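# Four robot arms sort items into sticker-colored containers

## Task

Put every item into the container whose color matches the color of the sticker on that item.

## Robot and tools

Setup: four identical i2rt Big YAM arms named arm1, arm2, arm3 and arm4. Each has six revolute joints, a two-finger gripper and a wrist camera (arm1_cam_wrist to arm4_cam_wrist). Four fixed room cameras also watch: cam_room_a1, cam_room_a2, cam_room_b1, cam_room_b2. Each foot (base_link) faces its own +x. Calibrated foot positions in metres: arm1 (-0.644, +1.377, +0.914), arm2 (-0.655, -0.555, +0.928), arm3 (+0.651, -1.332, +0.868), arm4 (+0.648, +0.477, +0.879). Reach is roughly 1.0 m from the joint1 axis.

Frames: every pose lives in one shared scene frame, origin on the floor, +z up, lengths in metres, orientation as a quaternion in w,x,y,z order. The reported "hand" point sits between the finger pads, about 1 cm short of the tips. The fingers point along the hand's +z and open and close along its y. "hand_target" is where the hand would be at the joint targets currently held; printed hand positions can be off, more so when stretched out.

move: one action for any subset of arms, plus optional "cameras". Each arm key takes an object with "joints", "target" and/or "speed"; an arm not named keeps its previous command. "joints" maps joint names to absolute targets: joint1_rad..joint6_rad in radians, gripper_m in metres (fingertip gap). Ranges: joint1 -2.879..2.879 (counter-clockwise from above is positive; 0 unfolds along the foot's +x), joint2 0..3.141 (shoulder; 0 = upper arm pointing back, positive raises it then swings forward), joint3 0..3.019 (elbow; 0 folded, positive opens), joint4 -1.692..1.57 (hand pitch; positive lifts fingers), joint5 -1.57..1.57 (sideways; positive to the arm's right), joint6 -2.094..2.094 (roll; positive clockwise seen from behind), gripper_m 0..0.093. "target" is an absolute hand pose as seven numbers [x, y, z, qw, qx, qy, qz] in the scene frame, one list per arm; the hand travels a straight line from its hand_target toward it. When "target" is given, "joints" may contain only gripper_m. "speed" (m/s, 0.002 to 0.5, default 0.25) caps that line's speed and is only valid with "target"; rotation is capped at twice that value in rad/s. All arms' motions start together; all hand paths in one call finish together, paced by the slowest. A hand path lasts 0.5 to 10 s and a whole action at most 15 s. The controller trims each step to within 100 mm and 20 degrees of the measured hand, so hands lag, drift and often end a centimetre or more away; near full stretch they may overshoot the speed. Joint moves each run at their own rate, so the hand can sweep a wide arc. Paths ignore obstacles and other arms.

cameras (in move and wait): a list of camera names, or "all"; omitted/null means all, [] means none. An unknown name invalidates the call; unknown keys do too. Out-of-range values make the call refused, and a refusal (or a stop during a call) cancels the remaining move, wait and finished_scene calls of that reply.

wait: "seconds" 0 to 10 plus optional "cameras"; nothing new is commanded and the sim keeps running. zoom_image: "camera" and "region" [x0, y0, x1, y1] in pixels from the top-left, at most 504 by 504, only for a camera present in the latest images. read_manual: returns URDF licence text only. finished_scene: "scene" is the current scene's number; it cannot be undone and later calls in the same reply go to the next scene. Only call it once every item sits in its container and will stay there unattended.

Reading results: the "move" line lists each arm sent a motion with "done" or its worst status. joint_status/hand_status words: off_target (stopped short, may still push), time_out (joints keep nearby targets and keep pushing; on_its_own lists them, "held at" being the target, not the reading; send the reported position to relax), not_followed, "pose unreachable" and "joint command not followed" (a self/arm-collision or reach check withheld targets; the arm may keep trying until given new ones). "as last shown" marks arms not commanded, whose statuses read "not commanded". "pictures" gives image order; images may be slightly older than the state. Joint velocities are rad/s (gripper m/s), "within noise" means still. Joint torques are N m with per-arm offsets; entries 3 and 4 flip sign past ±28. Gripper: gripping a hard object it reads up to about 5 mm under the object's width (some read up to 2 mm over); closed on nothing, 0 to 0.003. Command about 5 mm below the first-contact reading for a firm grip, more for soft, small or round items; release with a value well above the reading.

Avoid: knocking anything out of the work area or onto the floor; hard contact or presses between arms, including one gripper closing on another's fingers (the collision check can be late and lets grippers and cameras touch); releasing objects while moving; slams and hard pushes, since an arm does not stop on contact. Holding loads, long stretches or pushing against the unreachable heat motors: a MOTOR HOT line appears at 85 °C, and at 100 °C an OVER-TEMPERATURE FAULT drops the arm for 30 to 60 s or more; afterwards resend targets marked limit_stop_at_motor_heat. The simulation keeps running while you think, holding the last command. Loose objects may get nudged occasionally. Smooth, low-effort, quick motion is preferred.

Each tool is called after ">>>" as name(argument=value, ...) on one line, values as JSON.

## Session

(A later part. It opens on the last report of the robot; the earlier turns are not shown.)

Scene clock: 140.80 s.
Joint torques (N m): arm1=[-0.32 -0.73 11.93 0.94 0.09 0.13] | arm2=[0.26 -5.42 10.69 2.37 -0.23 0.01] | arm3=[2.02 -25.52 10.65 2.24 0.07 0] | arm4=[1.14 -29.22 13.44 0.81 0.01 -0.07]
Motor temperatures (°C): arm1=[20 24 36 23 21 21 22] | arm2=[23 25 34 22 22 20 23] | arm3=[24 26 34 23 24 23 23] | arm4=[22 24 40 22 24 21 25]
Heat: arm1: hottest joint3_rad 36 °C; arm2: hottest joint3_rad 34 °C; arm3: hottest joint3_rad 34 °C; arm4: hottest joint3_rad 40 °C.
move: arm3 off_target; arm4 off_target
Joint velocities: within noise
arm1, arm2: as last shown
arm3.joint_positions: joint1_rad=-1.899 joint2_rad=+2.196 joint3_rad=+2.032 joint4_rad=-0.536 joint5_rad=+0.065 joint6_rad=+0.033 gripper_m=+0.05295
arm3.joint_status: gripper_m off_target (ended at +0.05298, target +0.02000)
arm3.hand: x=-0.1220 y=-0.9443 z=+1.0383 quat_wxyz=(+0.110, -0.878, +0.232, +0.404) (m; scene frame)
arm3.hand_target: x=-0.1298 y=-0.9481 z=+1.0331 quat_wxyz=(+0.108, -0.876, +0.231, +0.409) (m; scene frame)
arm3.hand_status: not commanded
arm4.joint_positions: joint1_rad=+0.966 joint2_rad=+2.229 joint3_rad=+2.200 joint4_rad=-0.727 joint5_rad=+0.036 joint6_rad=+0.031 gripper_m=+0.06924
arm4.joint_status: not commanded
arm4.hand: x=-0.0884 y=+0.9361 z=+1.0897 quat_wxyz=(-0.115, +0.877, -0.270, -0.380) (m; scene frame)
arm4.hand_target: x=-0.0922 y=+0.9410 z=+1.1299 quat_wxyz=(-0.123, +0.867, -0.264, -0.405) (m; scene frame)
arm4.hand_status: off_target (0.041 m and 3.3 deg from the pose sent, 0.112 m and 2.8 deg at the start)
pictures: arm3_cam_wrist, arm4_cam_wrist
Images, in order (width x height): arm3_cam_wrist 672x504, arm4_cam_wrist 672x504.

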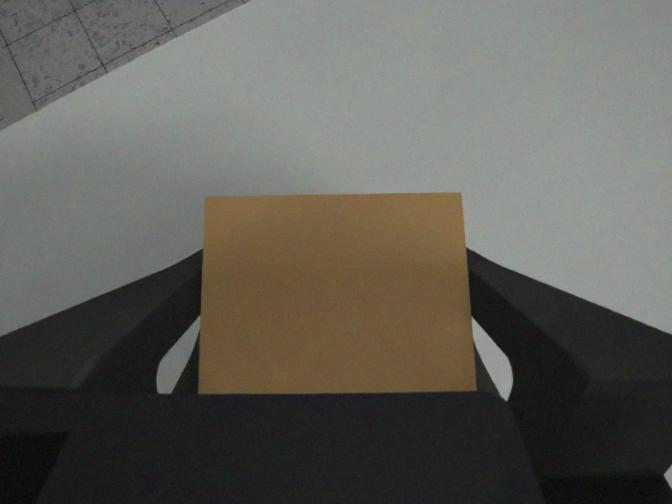

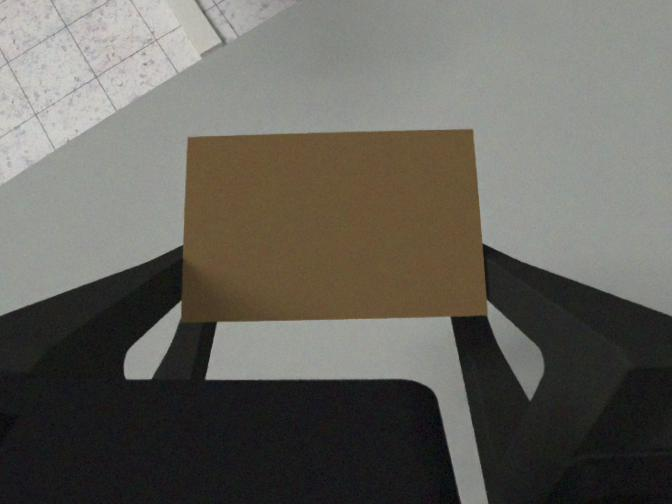

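>>> move(arm3={"target":[-0.112,-0.937,1.13,-0.108,0.876,-0.231,-0.409],"speed":0.15}, cameras=[])

>>> move(arm3={"target":[0.32,-1.17,1.19,-0.108,0.876,-0.231,-0.409],"speed":0.4}, arm4={"target":[0.32,0.66,1.19,-0.123,0.867,-0.264,-0.405],"speed":0.4}, cameras=["arm3_cam_wrist","arm4_cam_wrist"])

>>> move(arm3={"target":[0.339,-1.512,1.22,0.067,0.933,0.25,-0.25],"speed":0.4}, arm4={"target":[0.66,0.84,1.22,-0.186,0.671,-0.695,-0.18],"speed":0.4}, cameras=[])

>>> move(arm3={"target":[0.682,-1.70,1.22,0.191,0.653,0.712,-0.175],"speed":0.4}, arm4={"target":[0.96,0.74,1.2,-0.290,0.255,-0.919,-0.080],"speed":0.4}, cameras=[])

>>> move(arm3={"target":[1.06,-1.67,1.12,0.283,0.326,0.896,-0.103],"speed":0.4}, arm4={"target":[1.095,0.75,1.02,-0.290,0.255,-0.919,-0.080],"speed":0.4})

Scene clock: 150.83 s.
Joint torques (N m): arm1=[-0.85 -0.91 11.96 1.1 0.06 0.12] | arm2=[0.26 -5.3 10.67 2.36 -0.23 0.01] | arm3=[0.56 -27.99 14.97 1.22 -0.06 -0.12] | arm4=[0.56 -29.33 13.34 0.81 0.04 -0.04]
Motor temperatures (°C): arm1=[20 24 36 23 21 21 22] | arm2=[23 25 33 22 22 20 23] | arm3=[24 27 33 23 24 23 24] | arm4=[22 27 43 22 24 21 25]
Heat: arm1: hottest joint3_rad 36 °C; arm2: hottest joint3_rad 33 °C; arm3: hottest joint3_rad 33 °C; arm4: hottest joint3_rad 43 °C.
move: arm3 off_target
Joint velocities: within noise
arm1, arm2, arm4: as last shown
arm3.joint_positions: joint1_rad=-1.899 joint2_rad=+2.152 joint3_rad=+2.112 joint4_rad=-0.716 joint5_rad=+0.051 joint6_rad=+0.031 gripper_m=+0.05296
arm3.joint_status: not commanded
arm3.hand: x=-0.1085 y=-0.9528 z=+1.0874 quat_wxyz=(+0.099, -0.890, +0.230, +0.381) (m; scene frame)
arm3.hand_target: x=-0.1097 y=-0.9383 z=+1.1299 quat_wxyz=(+0.108, -0.876, +0.231, +0.409) (m; scene frame)
arm3.hand_status: off_target (0.046 m and 3.8 deg from the pose sent, 0.093 m and 0.7 deg at the start)
pictures: none
No camera images: "cameras" was empty.

Scene clock: 152.93 s.
Joint torques (N m): arm1=[-0.79 -1.08 12 1.06 0.05 0.11] | arm2=[0.21 -5.36 10.7 2.36 -0.23 0.01] | arm3=[2.37 -3.25 9.89 1.36 0.15 0.02] | arm4=[1.2 -3.55 9.8 0.84 0.28 0.14]
Motor temperatures (°C): arm1=[20 24 36 23 21 21 21] | arm2=[23 25 33 22 22 20 23] | arm3=[24 27 33 23 24 23 24] | arm4=[22 27 42 22 24 21 25]
Heat: arm1: hottest joint3_rad 36 °C; arm2: hottest joint3_rad 33 °C; arm3: hottest joint3_rad 33 °C; arm4: hottest joint3_rad 42 °C.
move: arm3 done; arm4 done
Joint velocities: within noise
arm1, arm2: as last shown
arm3.joint_positions: joint1_rad=-1.860 joint2_rad=+0.767 joint3_rad=+0.874 joint4_rad=-0.792 joint5_rad=+0.097 joint6_rad=+0.060 gripper_m=+0.05296
arm3.joint_status: not commanded
arm3.hand: x=+0.3218 y=-1.1654 z=+1.1926 quat_wxyz=(+0.112, -0.874, +0.233, +0.412) (m; scene frame)
arm3.hand_target: x=+0.3201 y=-1.1699 z=+1.1901 quat_wxyz=(+0.108, -0.876, +0.231, +0.409) (m; scene frame)
arm3.hand_status: done (0.006 m and 0.7 deg from the pose sent, 0.491 m and 3.8 deg at the start)
arm4.joint_positions: joint1_rad=+1.055 joint2_rad=+0.794 joint3_rad=+0.847 joint4_rad=-0.742 joint5_rad=+0.105 joint6_rad=+0.071 gripper_m=+0.06924
arm4.joint_status: not commanded
arm4.hand: x=+0.3211 y=+0.6612 z=+1.1925 quat_wxyz=(-0.126, +0.865, -0.259, -0.410) (m; scene frame)
arm4.hand_target: x=+0.3201 y=+0.6600 z=+1.1900 quat_wxyz=(-0.123, +0.867, -0.264, -0.405) (m; scene frame)
arm4.hand_status: done (0.003 m and 0.9 deg from the pose sent, 0.503 m and 3.3 deg at the start)
pictures: arm3_cam_wrist, arm4_cam_wrist
Images, in order (width x height): arm3_cam_wrist 672x504, arm4_cam_wrist 672x504.

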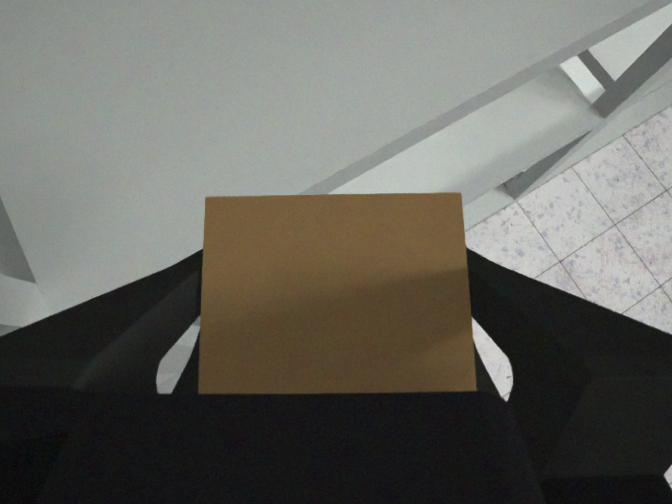

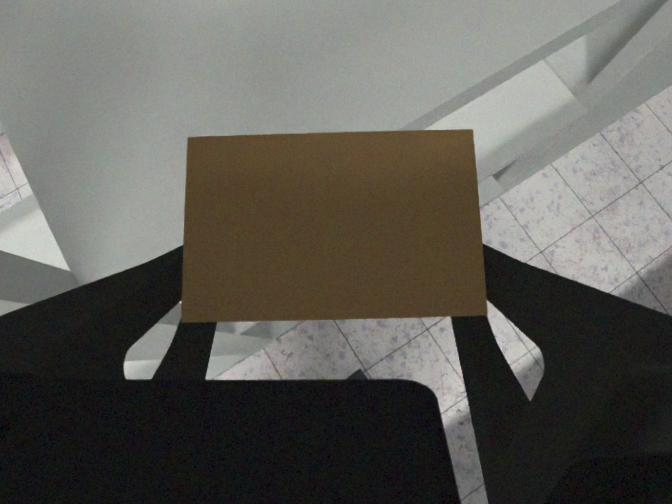

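Scene clock: 154.97 s.
Joint torques (N m): arm1=[-0.73 -0.79 11.85 0.96 0.09 0.13] | arm2=[0.26 -5.42 10.67 2.35 -0.22 0] | arm3=[1.73 -6.12 14.6 0.69 0.02 -0.11] | arm4=[1.14 -5.89 13.01 0.51 0.11 -0.12]
Motor temperatures (°C): arm1=[20 24 36 23 21 21 21] | arm2=[23 25 33 22 22 20 23] | arm3=[24 27 33 23 24 23 24] | arm4=[22 27 42 22 24 21 25]
Heat: arm1: hottest joint3_rad 36 °C; arm2: hottest joint3_rad 33 °C; arm3: hottest joint3_rad 33 °C; arm4: hottest joint3_rad 42 °C.
move: arm3 off_target; arm4 off_target
Joint velocities: within noise
arm1.joint_positions: joint1_rad=-2.243 joint2_rad=+0.858 joint3_rad=+0.885 joint4_rad=-1.052 joint5_rad=-0.016 joint6_rad=-0.021 gripper_m=+0.09297
arm1.joint_status: not commanded
arm1.hand: x=-0.3625 y=+1.1885 z=+1.1706 quat_wxyz=(-0.251, -0.274, -0.925, +0.076) (m; scene frame)
arm1.hand_target: x=-0.3600 y=+1.1900 z=+1.1700 quat_wxyz=(-0.248, -0.274, -0.926, +0.074) (m; scene frame)
arm1.hand_status: not commanded
arm2.joint_positions: joint1_rad=+0.755 joint2_rad=+0.960 joint3_rad=+0.915 joint4_rad=-0.992 joint5_rad=-0.040 joint6_rad=-0.077 gripper_m=+0.09293
arm2.joint_status: not commanded
arm2.hand: x=-0.3707 y=-0.7873 z=+1.1788 quat_wxyz=(-0.252, -0.290, -0.920, +0.080) (m; scene frame)
arm2.hand_target: x=-0.3702 y=-0.7898 z=+1.1700 quat_wxyz=(-0.247, -0.291, -0.921, +0.078) (m; scene frame)
arm2.hand_status: not commanded
arm3.joint_positions: joint1_rad=-0.908 joint2_rad=+0.977 joint3_rad=+1.131 joint4_rad=-1.260 joint5_rad=+0.023 joint6_rad=+0.022 gripper_m=+0.05296
arm3.joint_status: not commanded
arm3.hand: x=+0.3451 y=-1.5057 z=+1.1906 quat_wxyz=(-0.060, -0.941, -0.246, +0.225) (m; scene frame)
arm3.hand_target: x=+0.3401 y=-1.5113 z=+1.2196 quat_wxyz=(-0.067, -0.933, -0.250, +0.250) (m; scene frame)
arm3.hand_status: off_target (0.031 m and 3.1 deg from the pose sent, 0.348 m and 63.0 deg at the start)
arm4.joint_positions: joint1_rad=-0.082 joint2_rad=+0.963 joint3_rad=+1.102 joint4_rad=-1.227 joint5_rad=+0.009 joint6_rad=+0.022 gripper_m=+0.06927
arm4.joint_status: not commanded
arm4.hand: x=+0.6604 y=+0.8321 z=+1.1933 quat_wxyz=(-0.170, +0.669, -0.704, -0.166) (m; scene frame)
arm4.hand_target: x=+0.6600 y=+0.8390 z=+1.2196 quat_wxyz=(-0.186, +0.671, -0.695, -0.180) (m; scene frame)
arm4.hand_status: off_target (0.028 m and 2.7 deg from the pose sent, 0.384 m and 61.8 deg at the start)
pictures: none
No camera images: "cameras" was empty.

Scene clock: 157.20 s.
Joint torques (N m): arm1=[-0.97 -1.14 11.97 1.07 0.11 0.13] | arm2=[0.32 -5.42 10.7 2.35 -0.23 0] | arm3=[1.67 -6.71 14.63 1.52 0.02 -0.12] | arm4=[1.14 -6.95 11.88 1.4 0.28 0.17]
Motor temperatures (°C): arm1=[20 24 36 23 21 21 21] | arm2=[23 25 33 22 22 20 23] | arm3=[24 27 33 23 24 23 24] | arm4=[22 26 42 22 24 21 25]
Heat: arm1: hottest joint3_rad 36 °C; arm2: hottest joint3_rad 33 °C; arm3: hottest joint3_rad 33 °C; arm4: hottest joint3_rad 42 °C.
move: arm3 off_target; arm4 off_target
Joint velocities: within noise
arm1, arm2: as last shown
arm3.joint_positions: joint1_rad=+0.200 joint2_rad=+1.013 joint3_rad=+1.145 joint4_rad=-1.271 joint5_rad=-0.001 joint6_rad=+0.007 gripper_m=+0.05296
arm3.joint_status: not commanded
arm3.hand: x=+0.6789 y=-1.6866 z=+1.1873 quat_wxyz=(-0.163, -0.664, -0.714, +0.149) (m; scene frame)
arm3.hand_target: x=+0.6818 y=-1.6981 z=+1.2197 quat_wxyz=(-0.191, -0.653, -0.712, +0.175) (m; scene frame)
arm3.hand_status: off_target (0.035 m and 4.6 deg from the pose sent, 0.390 m and 65.7 deg at the start)
arm4.joint_positions: joint1_rad=-0.876 joint2_rad=+1.025 joint3_rad=+1.081 joint4_rad=-1.074 joint5_rad=+0.119 joint6_rad=+0.160 gripper_m=+0.06930
arm4.joint_status: not commanded
arm4.hand: x=+0.9508 y=+0.7315 z=+1.1794 quat_wxyz=(-0.267, +0.265, -0.924, -0.068) (m; scene frame)
arm4.hand_target: x=+0.9592 y=+0.7393 z=+1.1999 quat_wxyz=(-0.290, +0.255, -0.919, -0.080) (m; scene frame)
arm4.hand_status: off_target (0.024 m and 3.2 deg from the pose sent, 0.313 m and 56.6 deg at the start)
pictures: none
No camera images: "cameras" was empty.

Scene clock: 159.07 s.
Joint torques (N m): arm1=[-0.79 -0.97 12.05 1.14 0.09 0.08] | arm2=[0.21 -5.42 10.67 2.35 -0.23 0.01] | arm3=[1.14 -13.98 14.26 1.68 0.01 -0.13] | arm4=[0.26 -13.04 8.68 1.5 -0.03 -0.06]
Motor temperatures (°C): arm1=[20 24 36 23 21 21 21] | arm2=[23 25 33 22 22 20 23] | arm3=[24 27 33 23 24 23 24] | arm4=[22 26 41 22 24 21 25]
Heat: arm1: hottest joint3_rad 36 °C; arm2: hottest joint3_rad 33 °C; arm3: hottest joint3_rad 33 °C; arm4: hottest joint3_rad 41 °C.
move: arm3 off_target; arm4 done
Joint velocities: within noise
arm1, arm2: as last shown
arm3.joint_positions: joint1_rad=+0.995 joint2_rad=+1.387 joint3_rad=+1.147 joint4_rad=-0.814 joint5_rad=-0.006 joint6_rad=+0.014 gripper_m=+0.05296
arm3.joint_status: not commanded
arm3.hand: x=+1.0438 y=-1.6566 z=+1.0830 quat_wxyz=(-0.245, -0.334, -0.906, +0.089) (m; scene frame)
arm3.hand_target: x=+1.0581 y=-1.6684 z=+1.1205 quat_wxyz=(-0.283, -0.326, -0.896, +0.103) (m; scene frame)
arm3.hand_status: off_target (0.043 m and 4.9 deg from the pose sent, 0.387 m and 46.7 deg at the start)
arm4.joint_positions: joint1_rad=-1.074 joint2_rad=+1.436 joint3_rad=+0.969 joint4_rad=-0.512 joint5_rad=+0.009 joint6_rad=+0.021 gripper_m=+0.06931
arm4.joint_status: not commanded
arm4.hand: x=+1.0890 y=+0.7475 z=+1.0150 quat_wxyz=(-0.278, +0.251, -0.924, -0.077) (m; scene frame)
arm4.hand_target: x=+1.0948 y=+0.7499 z=+1.0201 quat_wxyz=(-0.290, +0.255, -0.919, -0.080) (m; scene frame)
arm4.hand_status: done (0.008 m and 1.6 deg from the pose sent, 0.216 m and 3.2 deg at the start)
pictures: arm1_cam_wrist, arm2_cam_wrist, arm3_cam_wrist, arm4_cam_wrist, cam_room_a1, cam_room_a2, cam_room_b1, cam_room_b2
Images, in order (width x height): arm1_cam_wrist 672x504, arm2_cam_wrist 672x504, arm3_cam_wrist 672x504, arm4_cam_wrist 672x504, cam_room_a1 672x504, cam_room_a2 672x504, cam_room_b1 672x504, cam_room_b2 672x504.

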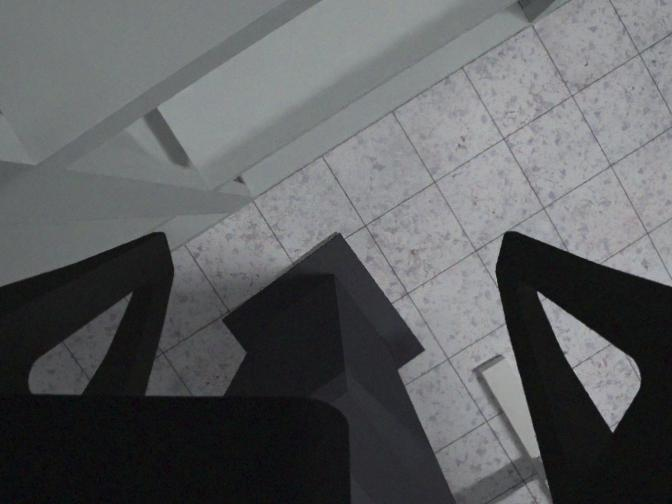

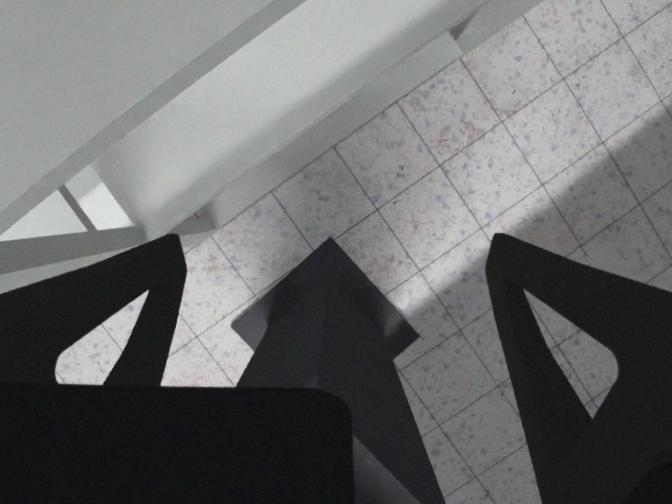

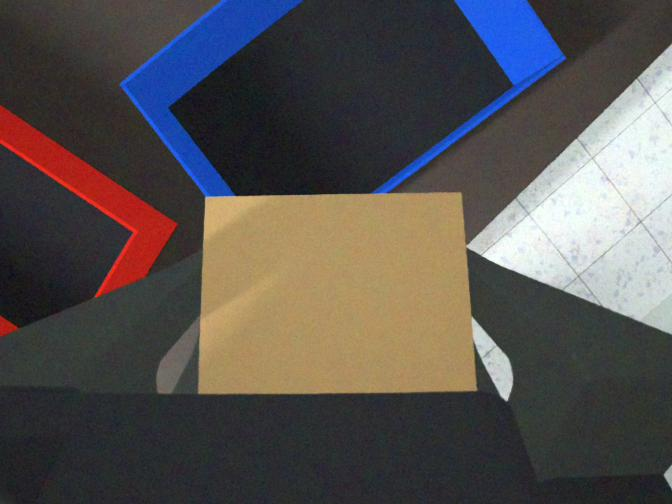

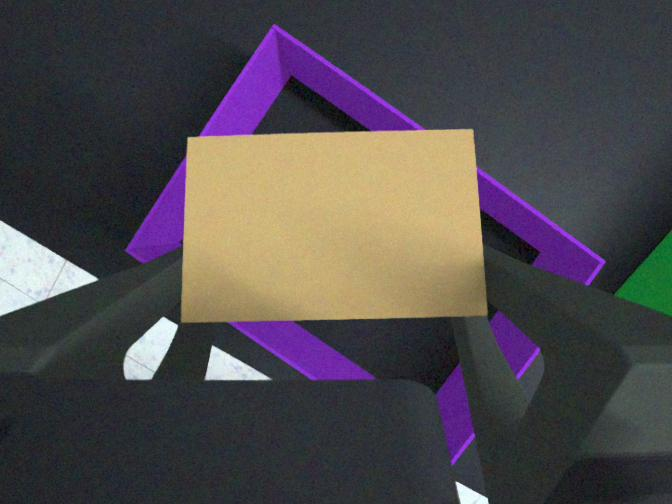

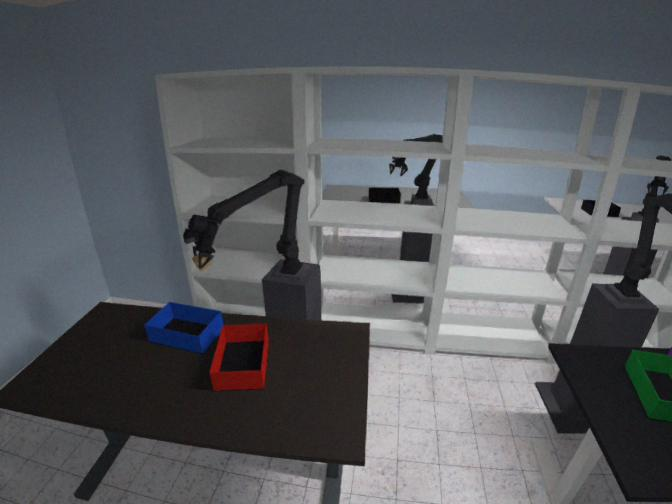

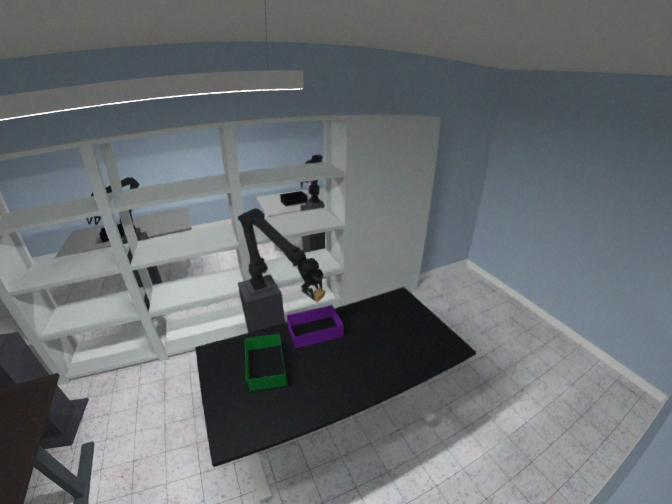

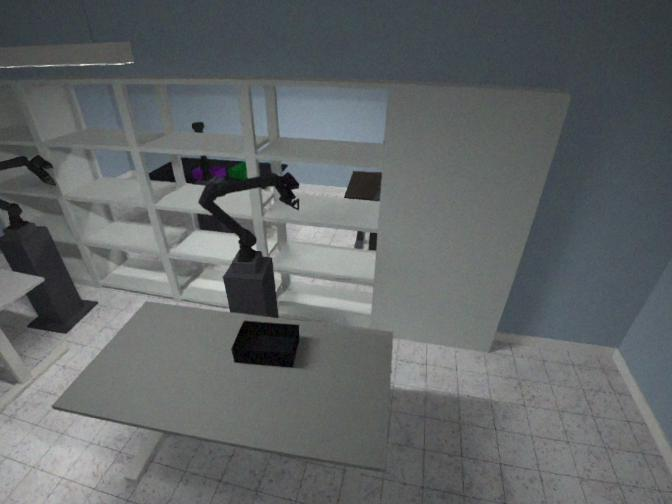

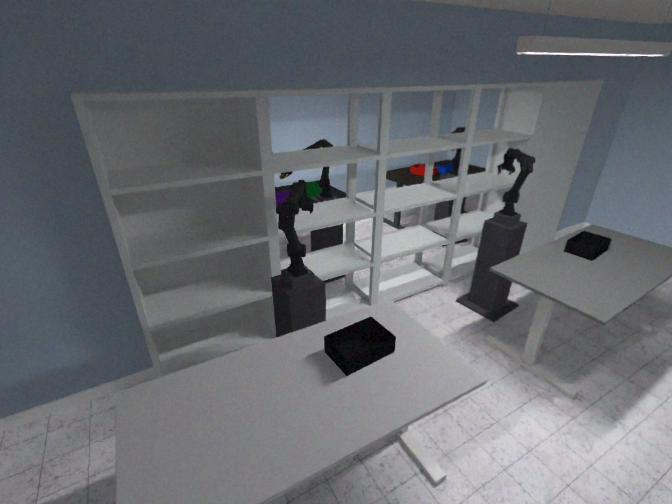

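>>> move(arm3={"target":[1.205,-1.805,1.05,0.283,0.326,0.896,-0.103],"speed":0.4}, arm4={"target":[1.102,0.727,0.88,-0.369,0.247,-0.890,-0.102],"speed":0.2}, cameras=["arm3_cam_wrist","arm4_cam_wrist"])

Scene clock: 173.80 s.
Joint torques (N m): arm1=[-0.85 -1.32 11.96 1.09 0.08 0.12] | arm2=[0.26 -5.42 10.67 2.35 -0.24 0.01] | arm3=[-0.03 -22.3 14.37 0.83 -0.08 -0.13] | arm4=[0.09 -13.1 5.98 1.8 -0.06 -0.09]
Motor temperatures (°C): arm1=[20 24 36 23 21 21 21] | arm2=[23 25 33 22 22 20 23] | arm3=[24 26 33 23 24 23 24] | arm4=[22 25 38 22 24 21 26]
Heat: arm1: hottest joint3_rad 36 °C; arm2: hottest joint3_rad 33 °C; arm3: hottest joint3_rad 33 °C; arm4: hottest joint3_rad 38 °C.
move: arm3 off_target; arm4 done
Joint velocities: within noise
arm1, arm2: as last shown
arm3.joint_positions: joint1_rad=+0.994 joint2_rad=+1.926 joint3_rad=+1.642 joint4_rad=-0.740 joint5_rad=-0.013 joint6_rad=+0.001 gripper_m=+0.05296
arm3.joint_status: not commanded
arm3.hand: x=+1.1976 y=-1.7852 z=+1.0195 quat_wxyz=(-0.259, -0.326, -0.905, +0.092) (m; scene frame)
arm3.hand_target: x=+1.2034 y=-1.8038 z=+1.0503 quat_wxyz=(-0.283, -0.326, -0.896, +0.103) (m; scene frame)
arm3.hand_status: off_target (0.037 m and 3.2 deg from the pose sent, 0.222 m and 4.9 deg at the start)
arm4.joint_positions: joint1_rad=-1.129 joint2_rad=+1.691 joint3_rad=+0.691 joint4_rad=+0.197 joint5_rad=-0.031 joint6_rad=-0.021 gripper_m=+0.06931
arm4.joint_status: not commanded
arm4.hand: x=+1.0951 y=+0.7260 z=+0.8759 quat_wxyz=(-0.358, +0.244, -0.896, -0.101) (m; scene frame)
arm4.hand_target: x=+1.1019 y=+0.7268 z=+0.8801 quat_wxyz=(-0.369, +0.247, -0.890, -0.102) (m; scene frame)
arm4.hand_status: done (0.008 m and 1.5 deg from the pose sent, 0.137 m and 11.4 deg at the start)
pictures: arm3_cam_wrist, arm4_cam_wrist
Images, in order (width x height): arm3_cam_wrist 672x504, arm4_cam_wrist 672x504.

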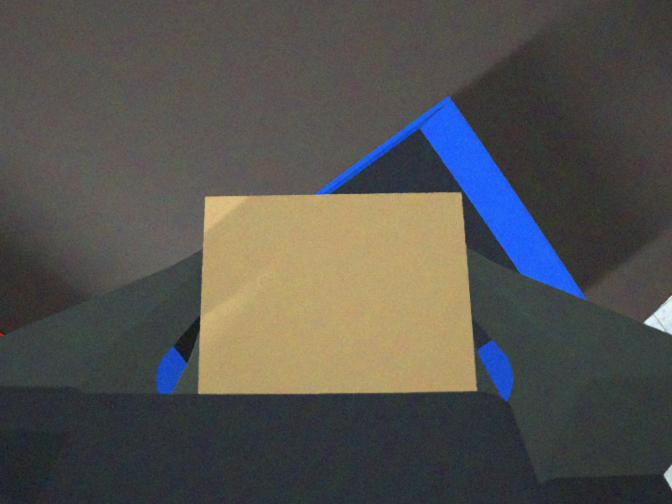

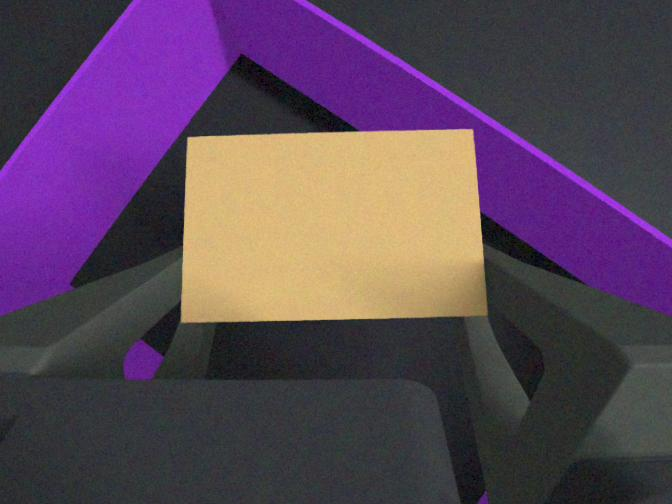

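>>> move(arm3={"target":[1.183,-1.796,0.90,0.360,0.316,0.868,-0.131],"speed":0.25}, arm4={"target":[1.098,0.724,0.80,-0.369,0.247,-0.890,-0.102],"speed":0.15}, cameras=["arm3_cam_wrist","arm4_cam_wrist","cam_room_a1","cam_room_a2"])

Scene clock: 181.60 s.
Joint torques (N m): arm1=[-1.26 -0.79 11.99 1.07 0.08 0.09] | arm2=[0.32 -5.42 10.7 2.36 -0.23 0] | arm3=[0.09 -21.66 8.21 2.17 -0.09 -0.12] | arm4=[-0.03 -14.15 3.7 1.81 -0.06 -0.09]
Motor temperatures (°C): arm1=[20 24 36 23 21 21 21] | arm2=[23 25 33 22 22 20 23] | arm3=[24 27 33 23 24 23 24] | arm4=[22 25 37 22 24 21 26]
Heat: arm1: hottest joint3_rad 36 °C; arm2: hottest joint3_rad 33 °C; arm3: hottest joint3_rad 33 °C; arm4: hottest joint3_rad 37 °C.
move: arm3 off_target; arm4 done
Joint velocities: within noise
arm1, arm2: as last shown
arm3.joint_positions: joint1_rad=+0.983 joint2_rad=+2.006 joint3_rad=+1.298 joint4_rad=-0.115 joint5_rad=-0.022 joint6_rad=-0.003 gripper_m=+0.05296
arm3.joint_status: not commanded
arm3.hand: x=+1.1849 y=-1.7848 z=+0.8910 quat_wxyz=(-0.349, -0.316, -0.874, +0.124) (m; scene frame)
arm3.hand_target: x=+1.1829 y=-1.7958 z=+0.9001 quat_wxyz=(-0.360, -0.316, -0.868, +0.131) (m; scene frame)
arm3.hand_status: off_target (0.015 m and 1.7 deg from the pose sent, 0.121 m and 13.1 deg at the start)
arm4.joint_positions: joint1_rad=-1.129 joint2_rad=+1.926 joint3_rad=+0.677 joint4_rad=+0.455 joint5_rad=-0.032 joint6_rad=-0.022 gripper_m=+0.06931
arm4.joint_status: not commanded
arm4.hand: x=+1.0934 y=+0.7253 z=+0.8003 quat_wxyz=(-0.362, +0.244, -0.894, -0.103) (m; scene frame)
arm4.hand_target: x=+1.0979 y=+0.7240 z=+0.8001 quat_wxyz=(-0.369, +0.247, -0.890, -0.102) (m; scene frame)
arm4.hand_status: done (0.005 m and 1.0 deg from the pose sent, 0.076 m and 1.5 deg at the start)
pictures: arm3_cam_wrist, arm4_cam_wrist, cam_room_a1, cam_room_a2
Images, in order (width x height): arm3_cam_wrist 672x504, arm4_cam_wrist 672x504, cam_room_a1 672x504, cam_room_a2 672x504.

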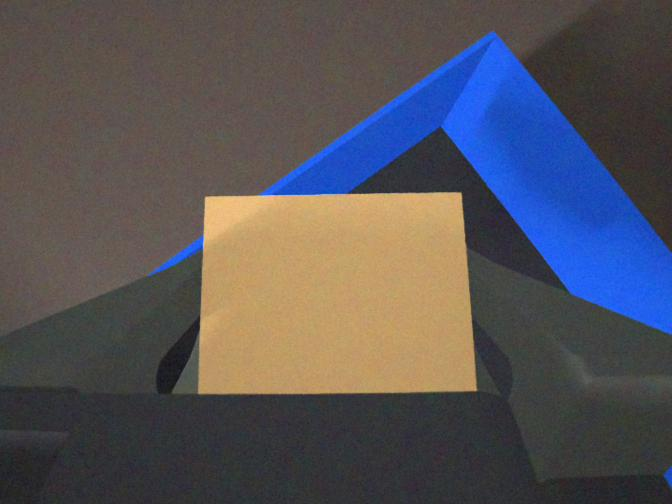

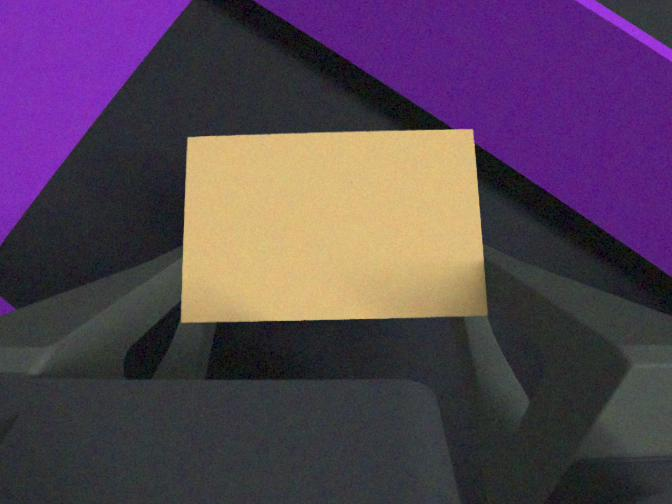

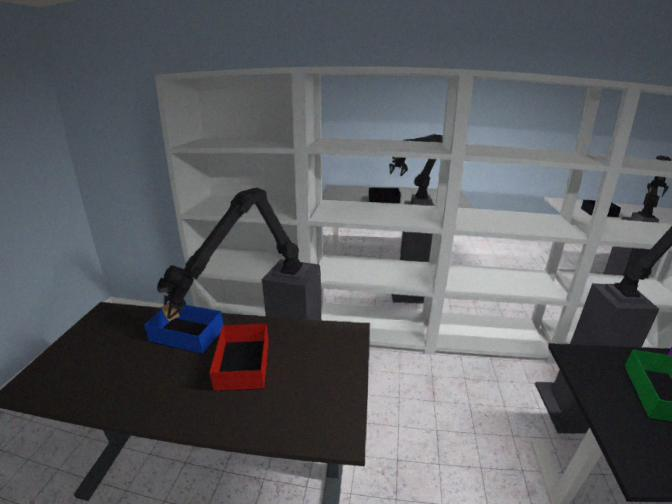

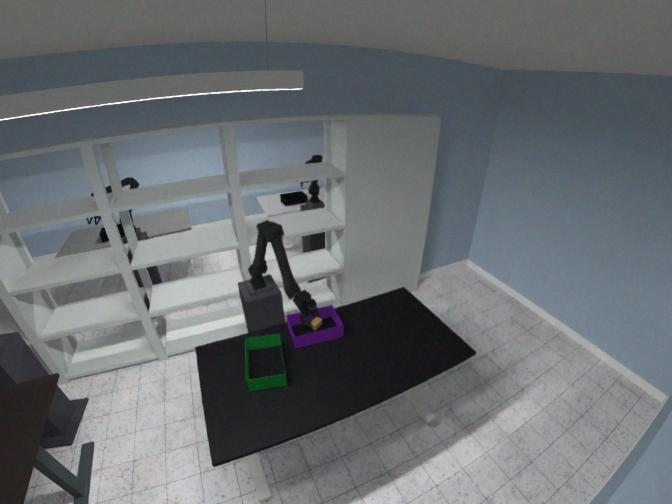

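>>> move(arm3={"target":[1.196,-1.806,0.80,0.360,0.316,0.868,-0.131],"speed":0.15}, arm4={"target":[1.098,0.724,0.765,-0.369,0.247,-0.890,-0.102],"speed":0.06}, cameras=["arm3_cam_wrist","arm4_cam_wrist","cam_room_a1"])

Scene clock: 187.63 s.
Joint torques (N m): arm1=[-1.03 -1.14 11.88 1.2 0.12 0.13] | arm2=[0.21 -5.36 10.69 2.35 -0.22 0.01] | arm3=[0.26 -22.53 9.8 2.13 0.01 -0.1] | arm4=[-0.09 -14.27 4 1.89 -0.06 -0.08]
Motor temperatures (°C): arm1=[20 24 36 23 21 21 21] | arm2=[23 25 33 22 22 20 23] | arm3=[24 26 33 23 24 23 24] | arm4=[22 25 35 22 24 21 26]
Heat: arm1: hottest joint3_rad 36 °C; arm2: hottest joint3_rad 33 °C; arm3: hottest joint3_rad 33 °C; arm4: hottest joint3_rad 35 °C.
move: arm3 off_target; arm4 off_target
Joint velocities: within noise
arm1, arm2: as last shown
arm3.joint_positions: joint1_rad=+0.983 joint2_rad=+2.212 joint3_rad=+1.299 joint4_rad=+0.058 joint5_rad=-0.022 joint6_rad=-0.004 gripper_m=+0.05296
arm3.joint_status: not commanded
arm3.hand: x=+1.1828 y=-1.7844 z=+0.7797 quat_wxyz=(-0.335, -0.318, -0.879, +0.119) (m; scene frame)
arm3.hand_target: x=+1.1947 y=-1.8050 z=+0.8007 quat_wxyz=(-0.360, -0.316, -0.868, +0.131) (m; scene frame)
arm3.hand_status: off_target (0.032 m and 3.5 deg from the pose sent, 0.094 m and 1.7 deg at the start)
arm4.joint_positions: joint1_rad=-1.129 joint2_rad=+2.033 joint3_rad=+0.677 joint4_rad=+0.553 joint5_rad=-0.032 joint6_rad=-0.022 gripper_m=+0.06931
arm4.joint_status: not commanded
arm4.hand: x=+1.0875 y=+0.7220 z=+0.7654 quat_wxyz=(-0.358, +0.245, -0.895, -0.102) (m; scene frame)
arm4.hand_target: x=+1.0977 y=+0.7239 z=+0.7652 quat_wxyz=(-0.369, +0.247, -0.890, -0.102) (m; scene frame)
arm4.hand_status: off_target (0.011 m and 1.4 deg from the pose sent, 0.036 m and 1.0 deg at the start)
pictures: arm3_cam_wrist, arm4_cam_wrist, cam_room_a1
Images, in order (width x height): arm3_cam_wrist 672x504, arm4_cam_wrist 672x504, cam_room_a1 672x504.

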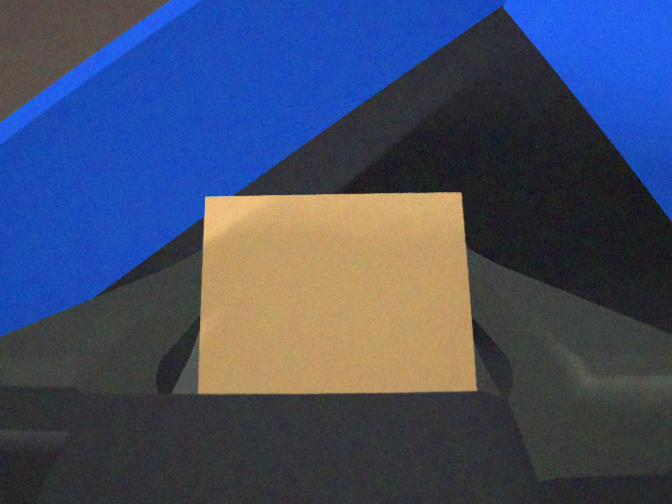

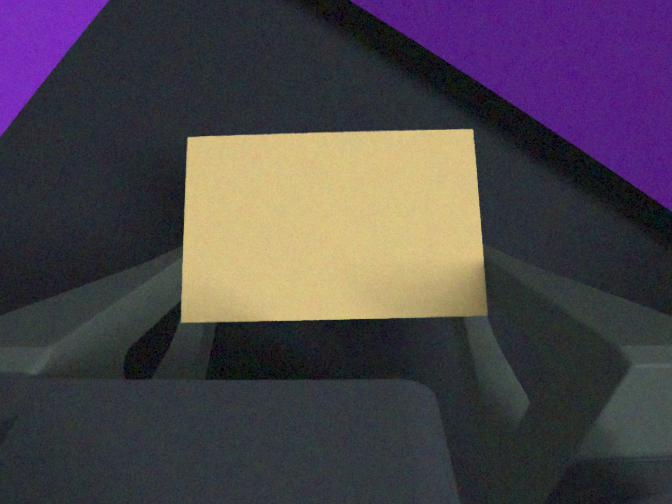

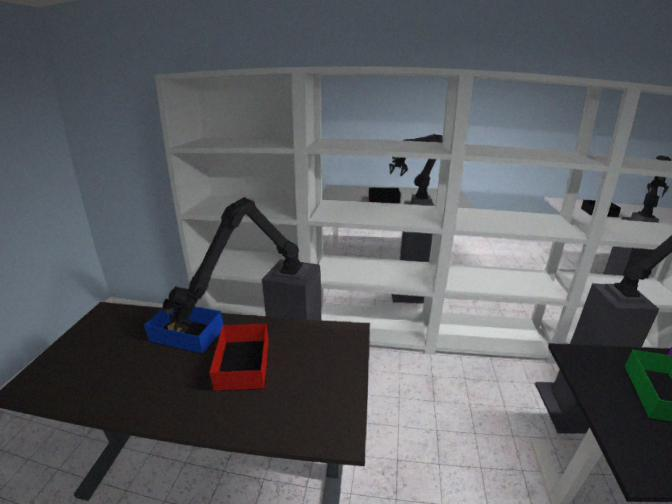

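>>> move(arm3={"target":[1.196,-1.806,0.786,0.360,0.316,0.868,-0.131],"speed":0.05}, cameras=[])

>>> move(arm3={"joints":{"gripper_m":0.085}}, arm4={"joints":{"gripper_m":0.088}}, cameras=[])

>>> move(arm3={"target":[1.14,-1.76,0.95,0.360,0.316,0.868,-0.131],"speed":0.25}, arm4={"target":[1.05,0.695,0.93,-0.369,0.247,-0.890,-0.102],"speed":0.25}, cameras=["arm3_cam_wrist","arm4_cam_wrist"])

Scene clock: 192.67 s.
Joint torques (N m): arm1=[-0.21 -0.91 11.84 1.13 0.12 0.11] | arm2=[0.26 -5.42 10.66 2.35 -0.23 0.01] | arm3=[0.38 -21.01 10 2.14 0.01 -0.1] | arm4=[0.38 -14.15 4.05 1.84 -0.06 -0.13]
Motor temperatures (°C): arm1=[20 24 36 23 21 21 21] | arm2=[23 24 33 22 22 20 23] | arm3=[24 26 32 23 24 23 24] | arm4=[22 25 34 22 24 21 26]
Heat: arm1: hottest joint3_rad 36 °C; arm2: hottest joint3_rad 33 °C; arm3: hottest joint3_rad 32 °C; arm4: hottest joint3_rad 34 °C.
move: arm3 off_target
Joint velocities: within noise
arm1, arm2, arm4: as last shown
arm3.joint_positions: joint1_rad=+0.983 joint2_rad=+2.224 joint3_rad=+1.299 joint4_rad=+0.083 joint5_rad=-0.022 joint6_rad=-0.004 gripper_m=+0.05296
arm3.joint_status: not commanded
arm3.hand: x=+1.1842 y=-1.7857 z=+0.7756 quat_wxyz=(-0.340, -0.317, -0.877, +0.121) (m; scene frame)
arm3.hand_target: x=+1.1949 y=-1.8051 z=+0.7868 quat_wxyz=(-0.360, -0.316, -0.868, +0.131) (m; scene frame)
arm3.hand_status: off_target (0.026 m and 2.8 deg from the pose sent, 0.026 m and 3.5 deg at the start)
arm4.joint_positions: joint1_rad=-1.129 joint2_rad=+2.033 joint3_rad=+0.677 joint4_rad=+0.554 joint5_rad=-0.032 joint6_rad=-0.022 gripper_m=+0.06931
arm4.hand: x=+1.0876 y=+0.7221 z=+0.7655 quat_wxyz=(-0.358, +0.245, -0.895, -0.102) (m; scene frame)
pictures: none
No camera images: "cameras" was empty.

Scene clock: 193.20 s.
Joint torques (N m): arm1=[-1.49 -0.85 12.03 1.03 0.12 0.09] | arm2=[0.26 -5.3 10.66 2.36 -0.23 0.01] | arm3=[0.44 -20.95 9.81 2.07 0.02 -0.1] | arm4=[0.32 -14.15 4.11 1.8 -0.06 -0.07]
Motor temperatures (°C): arm1=[20 24 36 23 21 21 21] | arm2=[23 24 33 22 22 20 23] | arm3=[24 26 32 23 24 23 24] | arm4=[22 25 34 22 24 21 26]
Heat: arm1: hottest joint3_rad 36 °C; arm2: hottest joint3_rad 33 °C; arm3: hottest joint3_rad 32 °C; arm4: hottest joint3_rad 34 °C.
move: arm3 done; arm4 done
Joint velocities: within noise
arm1, arm2: as last shown
arm3.joint_positions: joint1_rad=+0.983 joint2_rad=+2.224 joint3_rad=+1.302 joint4_rad=+0.085 joint5_rad=-0.022 joint6_rad=-0.004 gripper_m=+0.08497
arm3.joint_status: all done
arm3.hand: x=+1.1856 y=-1.7868 z=+0.7771 quat_wxyz=(-0.342, -0.316, -0.876, +0.121) (m; scene frame)
arm3.hand_target: x=+1.1949 y=-1.8051 z=+0.7868 quat_wxyz=(-0.360, -0.316, -0.868, +0.131) (m; scene frame)
arm3.hand_status: not commanded
arm4.joint_positions: joint1_rad=-1.129 joint2_rad=+2.033 joint3_rad=+0.677 joint4_rad=+0.556 joint5_rad=-0.032 joint6_rad=-0.023 gripper_m=+0.08791
arm4.joint_status: all done
arm4.hand: x=+1.0879 y=+0.7222 z=+0.7658 quat_wxyz=(-0.359, +0.245, -0.895, -0.102) (m; scene frame)
arm4.hand_target: x=+1.0977 y=+0.7238 z=+0.7652 quat_wxyz=(-0.369, +0.247, -0.890, -0.102) (m; scene frame)
arm4.hand_status: not commanded
pictures: none
No camera images: "cameras" was empty.

Scene clock: 194.67 s.
Joint torques (N m): arm1=[-0.73 -0.91 11.96 0.96 0.07 0.14] | arm2=[0.21 -5.42 10.67 2.32 -0.23 0] | arm3=[0.09 -17.73 7.76 1.18 -0.09 -0.12] | arm4=[0.21 -9.52 6.64 0.76 -0.06 -0.1]
Motor temperatures (°C): arm1=[20 24 36 23 21 21 21] | arm2=[23 24 33 22 22 20 23] | arm3=[24 26 32 23 24 23 24] | arm4=[22 25 34 22 24 21 26]
Heat: arm1: hottest joint3_rad 36 °C; arm2: hottest joint3_rad 33 °C; arm3: hottest joint3_rad 32 °C; arm4: hottest joint3_rad 34 °C.
move: arm3 off_target; arm4 done
Joint velocities: within noise
arm1.joint_positions: joint1_rad=-2.243 joint2_rad=+0.858 joint3_rad=+0.885 joint4_rad=-1.052 joint5_rad=-0.016 joint6_rad=-0.021 gripper_m=+0.09297
arm1.joint_status: not commanded
arm1.hand: x=-0.3625 y=+1.1885 z=+1.1706 quat_wxyz=(-0.251, -0.274, -0.925, +0.076) (m; scene frame)
arm1.hand_target: x=-0.3600 y=+1.1900 z=+1.1700 quat_wxyz=(-0.248, -0.274, -0.926, +0.074) (m; scene frame)
arm1.hand_status: not commanded
arm2.joint_positions: joint1_rad=+0.755 joint2_rad=+0.960 joint3_rad=+0.915 joint4_rad=-0.992 joint5_rad=-0.040 joint6_rad=-0.077 gripper_m=+0.09293
arm2.joint_status: not commanded
arm2.hand: x=-0.3707 y=-0.7873 z=+1.1788 quat_wxyz=(-0.252, -0.290, -0.920, +0.080) (m; scene frame)
arm2.hand_target: x=-0.3702 y=-0.7898 z=+1.1700 quat_wxyz=(-0.247, -0.291, -0.921, +0.078) (m; scene frame)
arm2.hand_status: not commanded
arm3.joint_positions: joint1_rad=+0.980 joint2_rad=+1.795 joint3_rad=+1.156 joint4_rad=-0.135 joint5_rad=-0.025 joint6_rad=-0.006 gripper_m=+0.08497
arm3.joint_status: not commanded
arm3.hand: x=+1.1491 y=-1.7552 z=+0.9587 quat_wxyz=(-0.370, -0.312, -0.865, +0.131) (m; scene frame)
arm3.hand_target: x=+1.1400 y=-1.7598 z=+0.9502 quat_wxyz=(-0.360, -0.316, -0.868, +0.131) (m; scene frame)
arm3.hand_status: off_target (0.013 m and 1.2 deg from the pose sent, 0.181 m and 2.5 deg at the start)
arm4.joint_positions: joint1_rad=-1.138 joint2_rad=+1.411 joint3_rad=+0.563 joint4_rad=+0.089 joint5_rad=-0.039 joint6_rad=-0.028 gripper_m=+0.08791
arm4.joint_status: not commanded
arm4.hand: x=+1.0509 y=+0.6990 z=+0.9361 quat_wxyz=(-0.378, +0.243, -0.887, -0.107) (m; scene frame)
arm4.hand_target: x=+1.0499 y=+0.6951 z=+0.9301 quat_wxyz=(-0.369, +0.247, -0.890, -0.102) (m; scene frame)
arm4.hand_status: done (0.007 m and 1.3 deg from the pose sent, 0.171 m and 1.3 deg at the start)
pictures: arm3_cam_wrist, arm4_cam_wrist
Images, in order (width x height): arm3_cam_wrist 672x504, arm4_cam_wrist 672x504.

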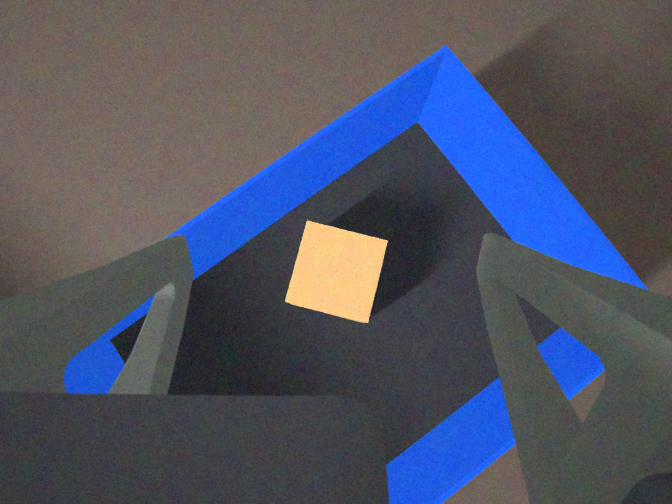

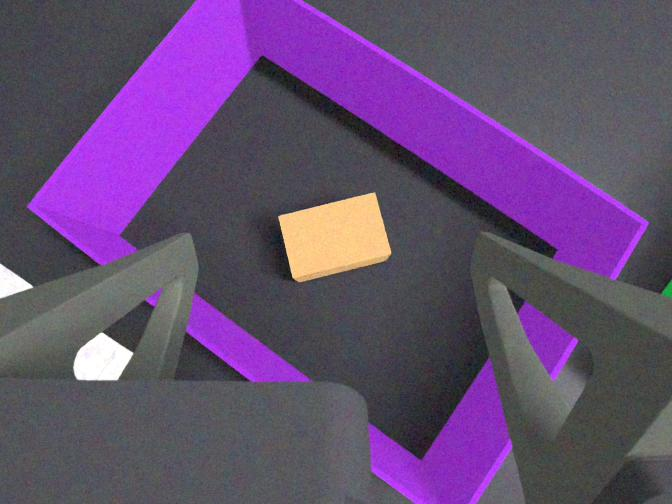

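>>> finished_scene(scene=3)

The scene is finished: the task was done.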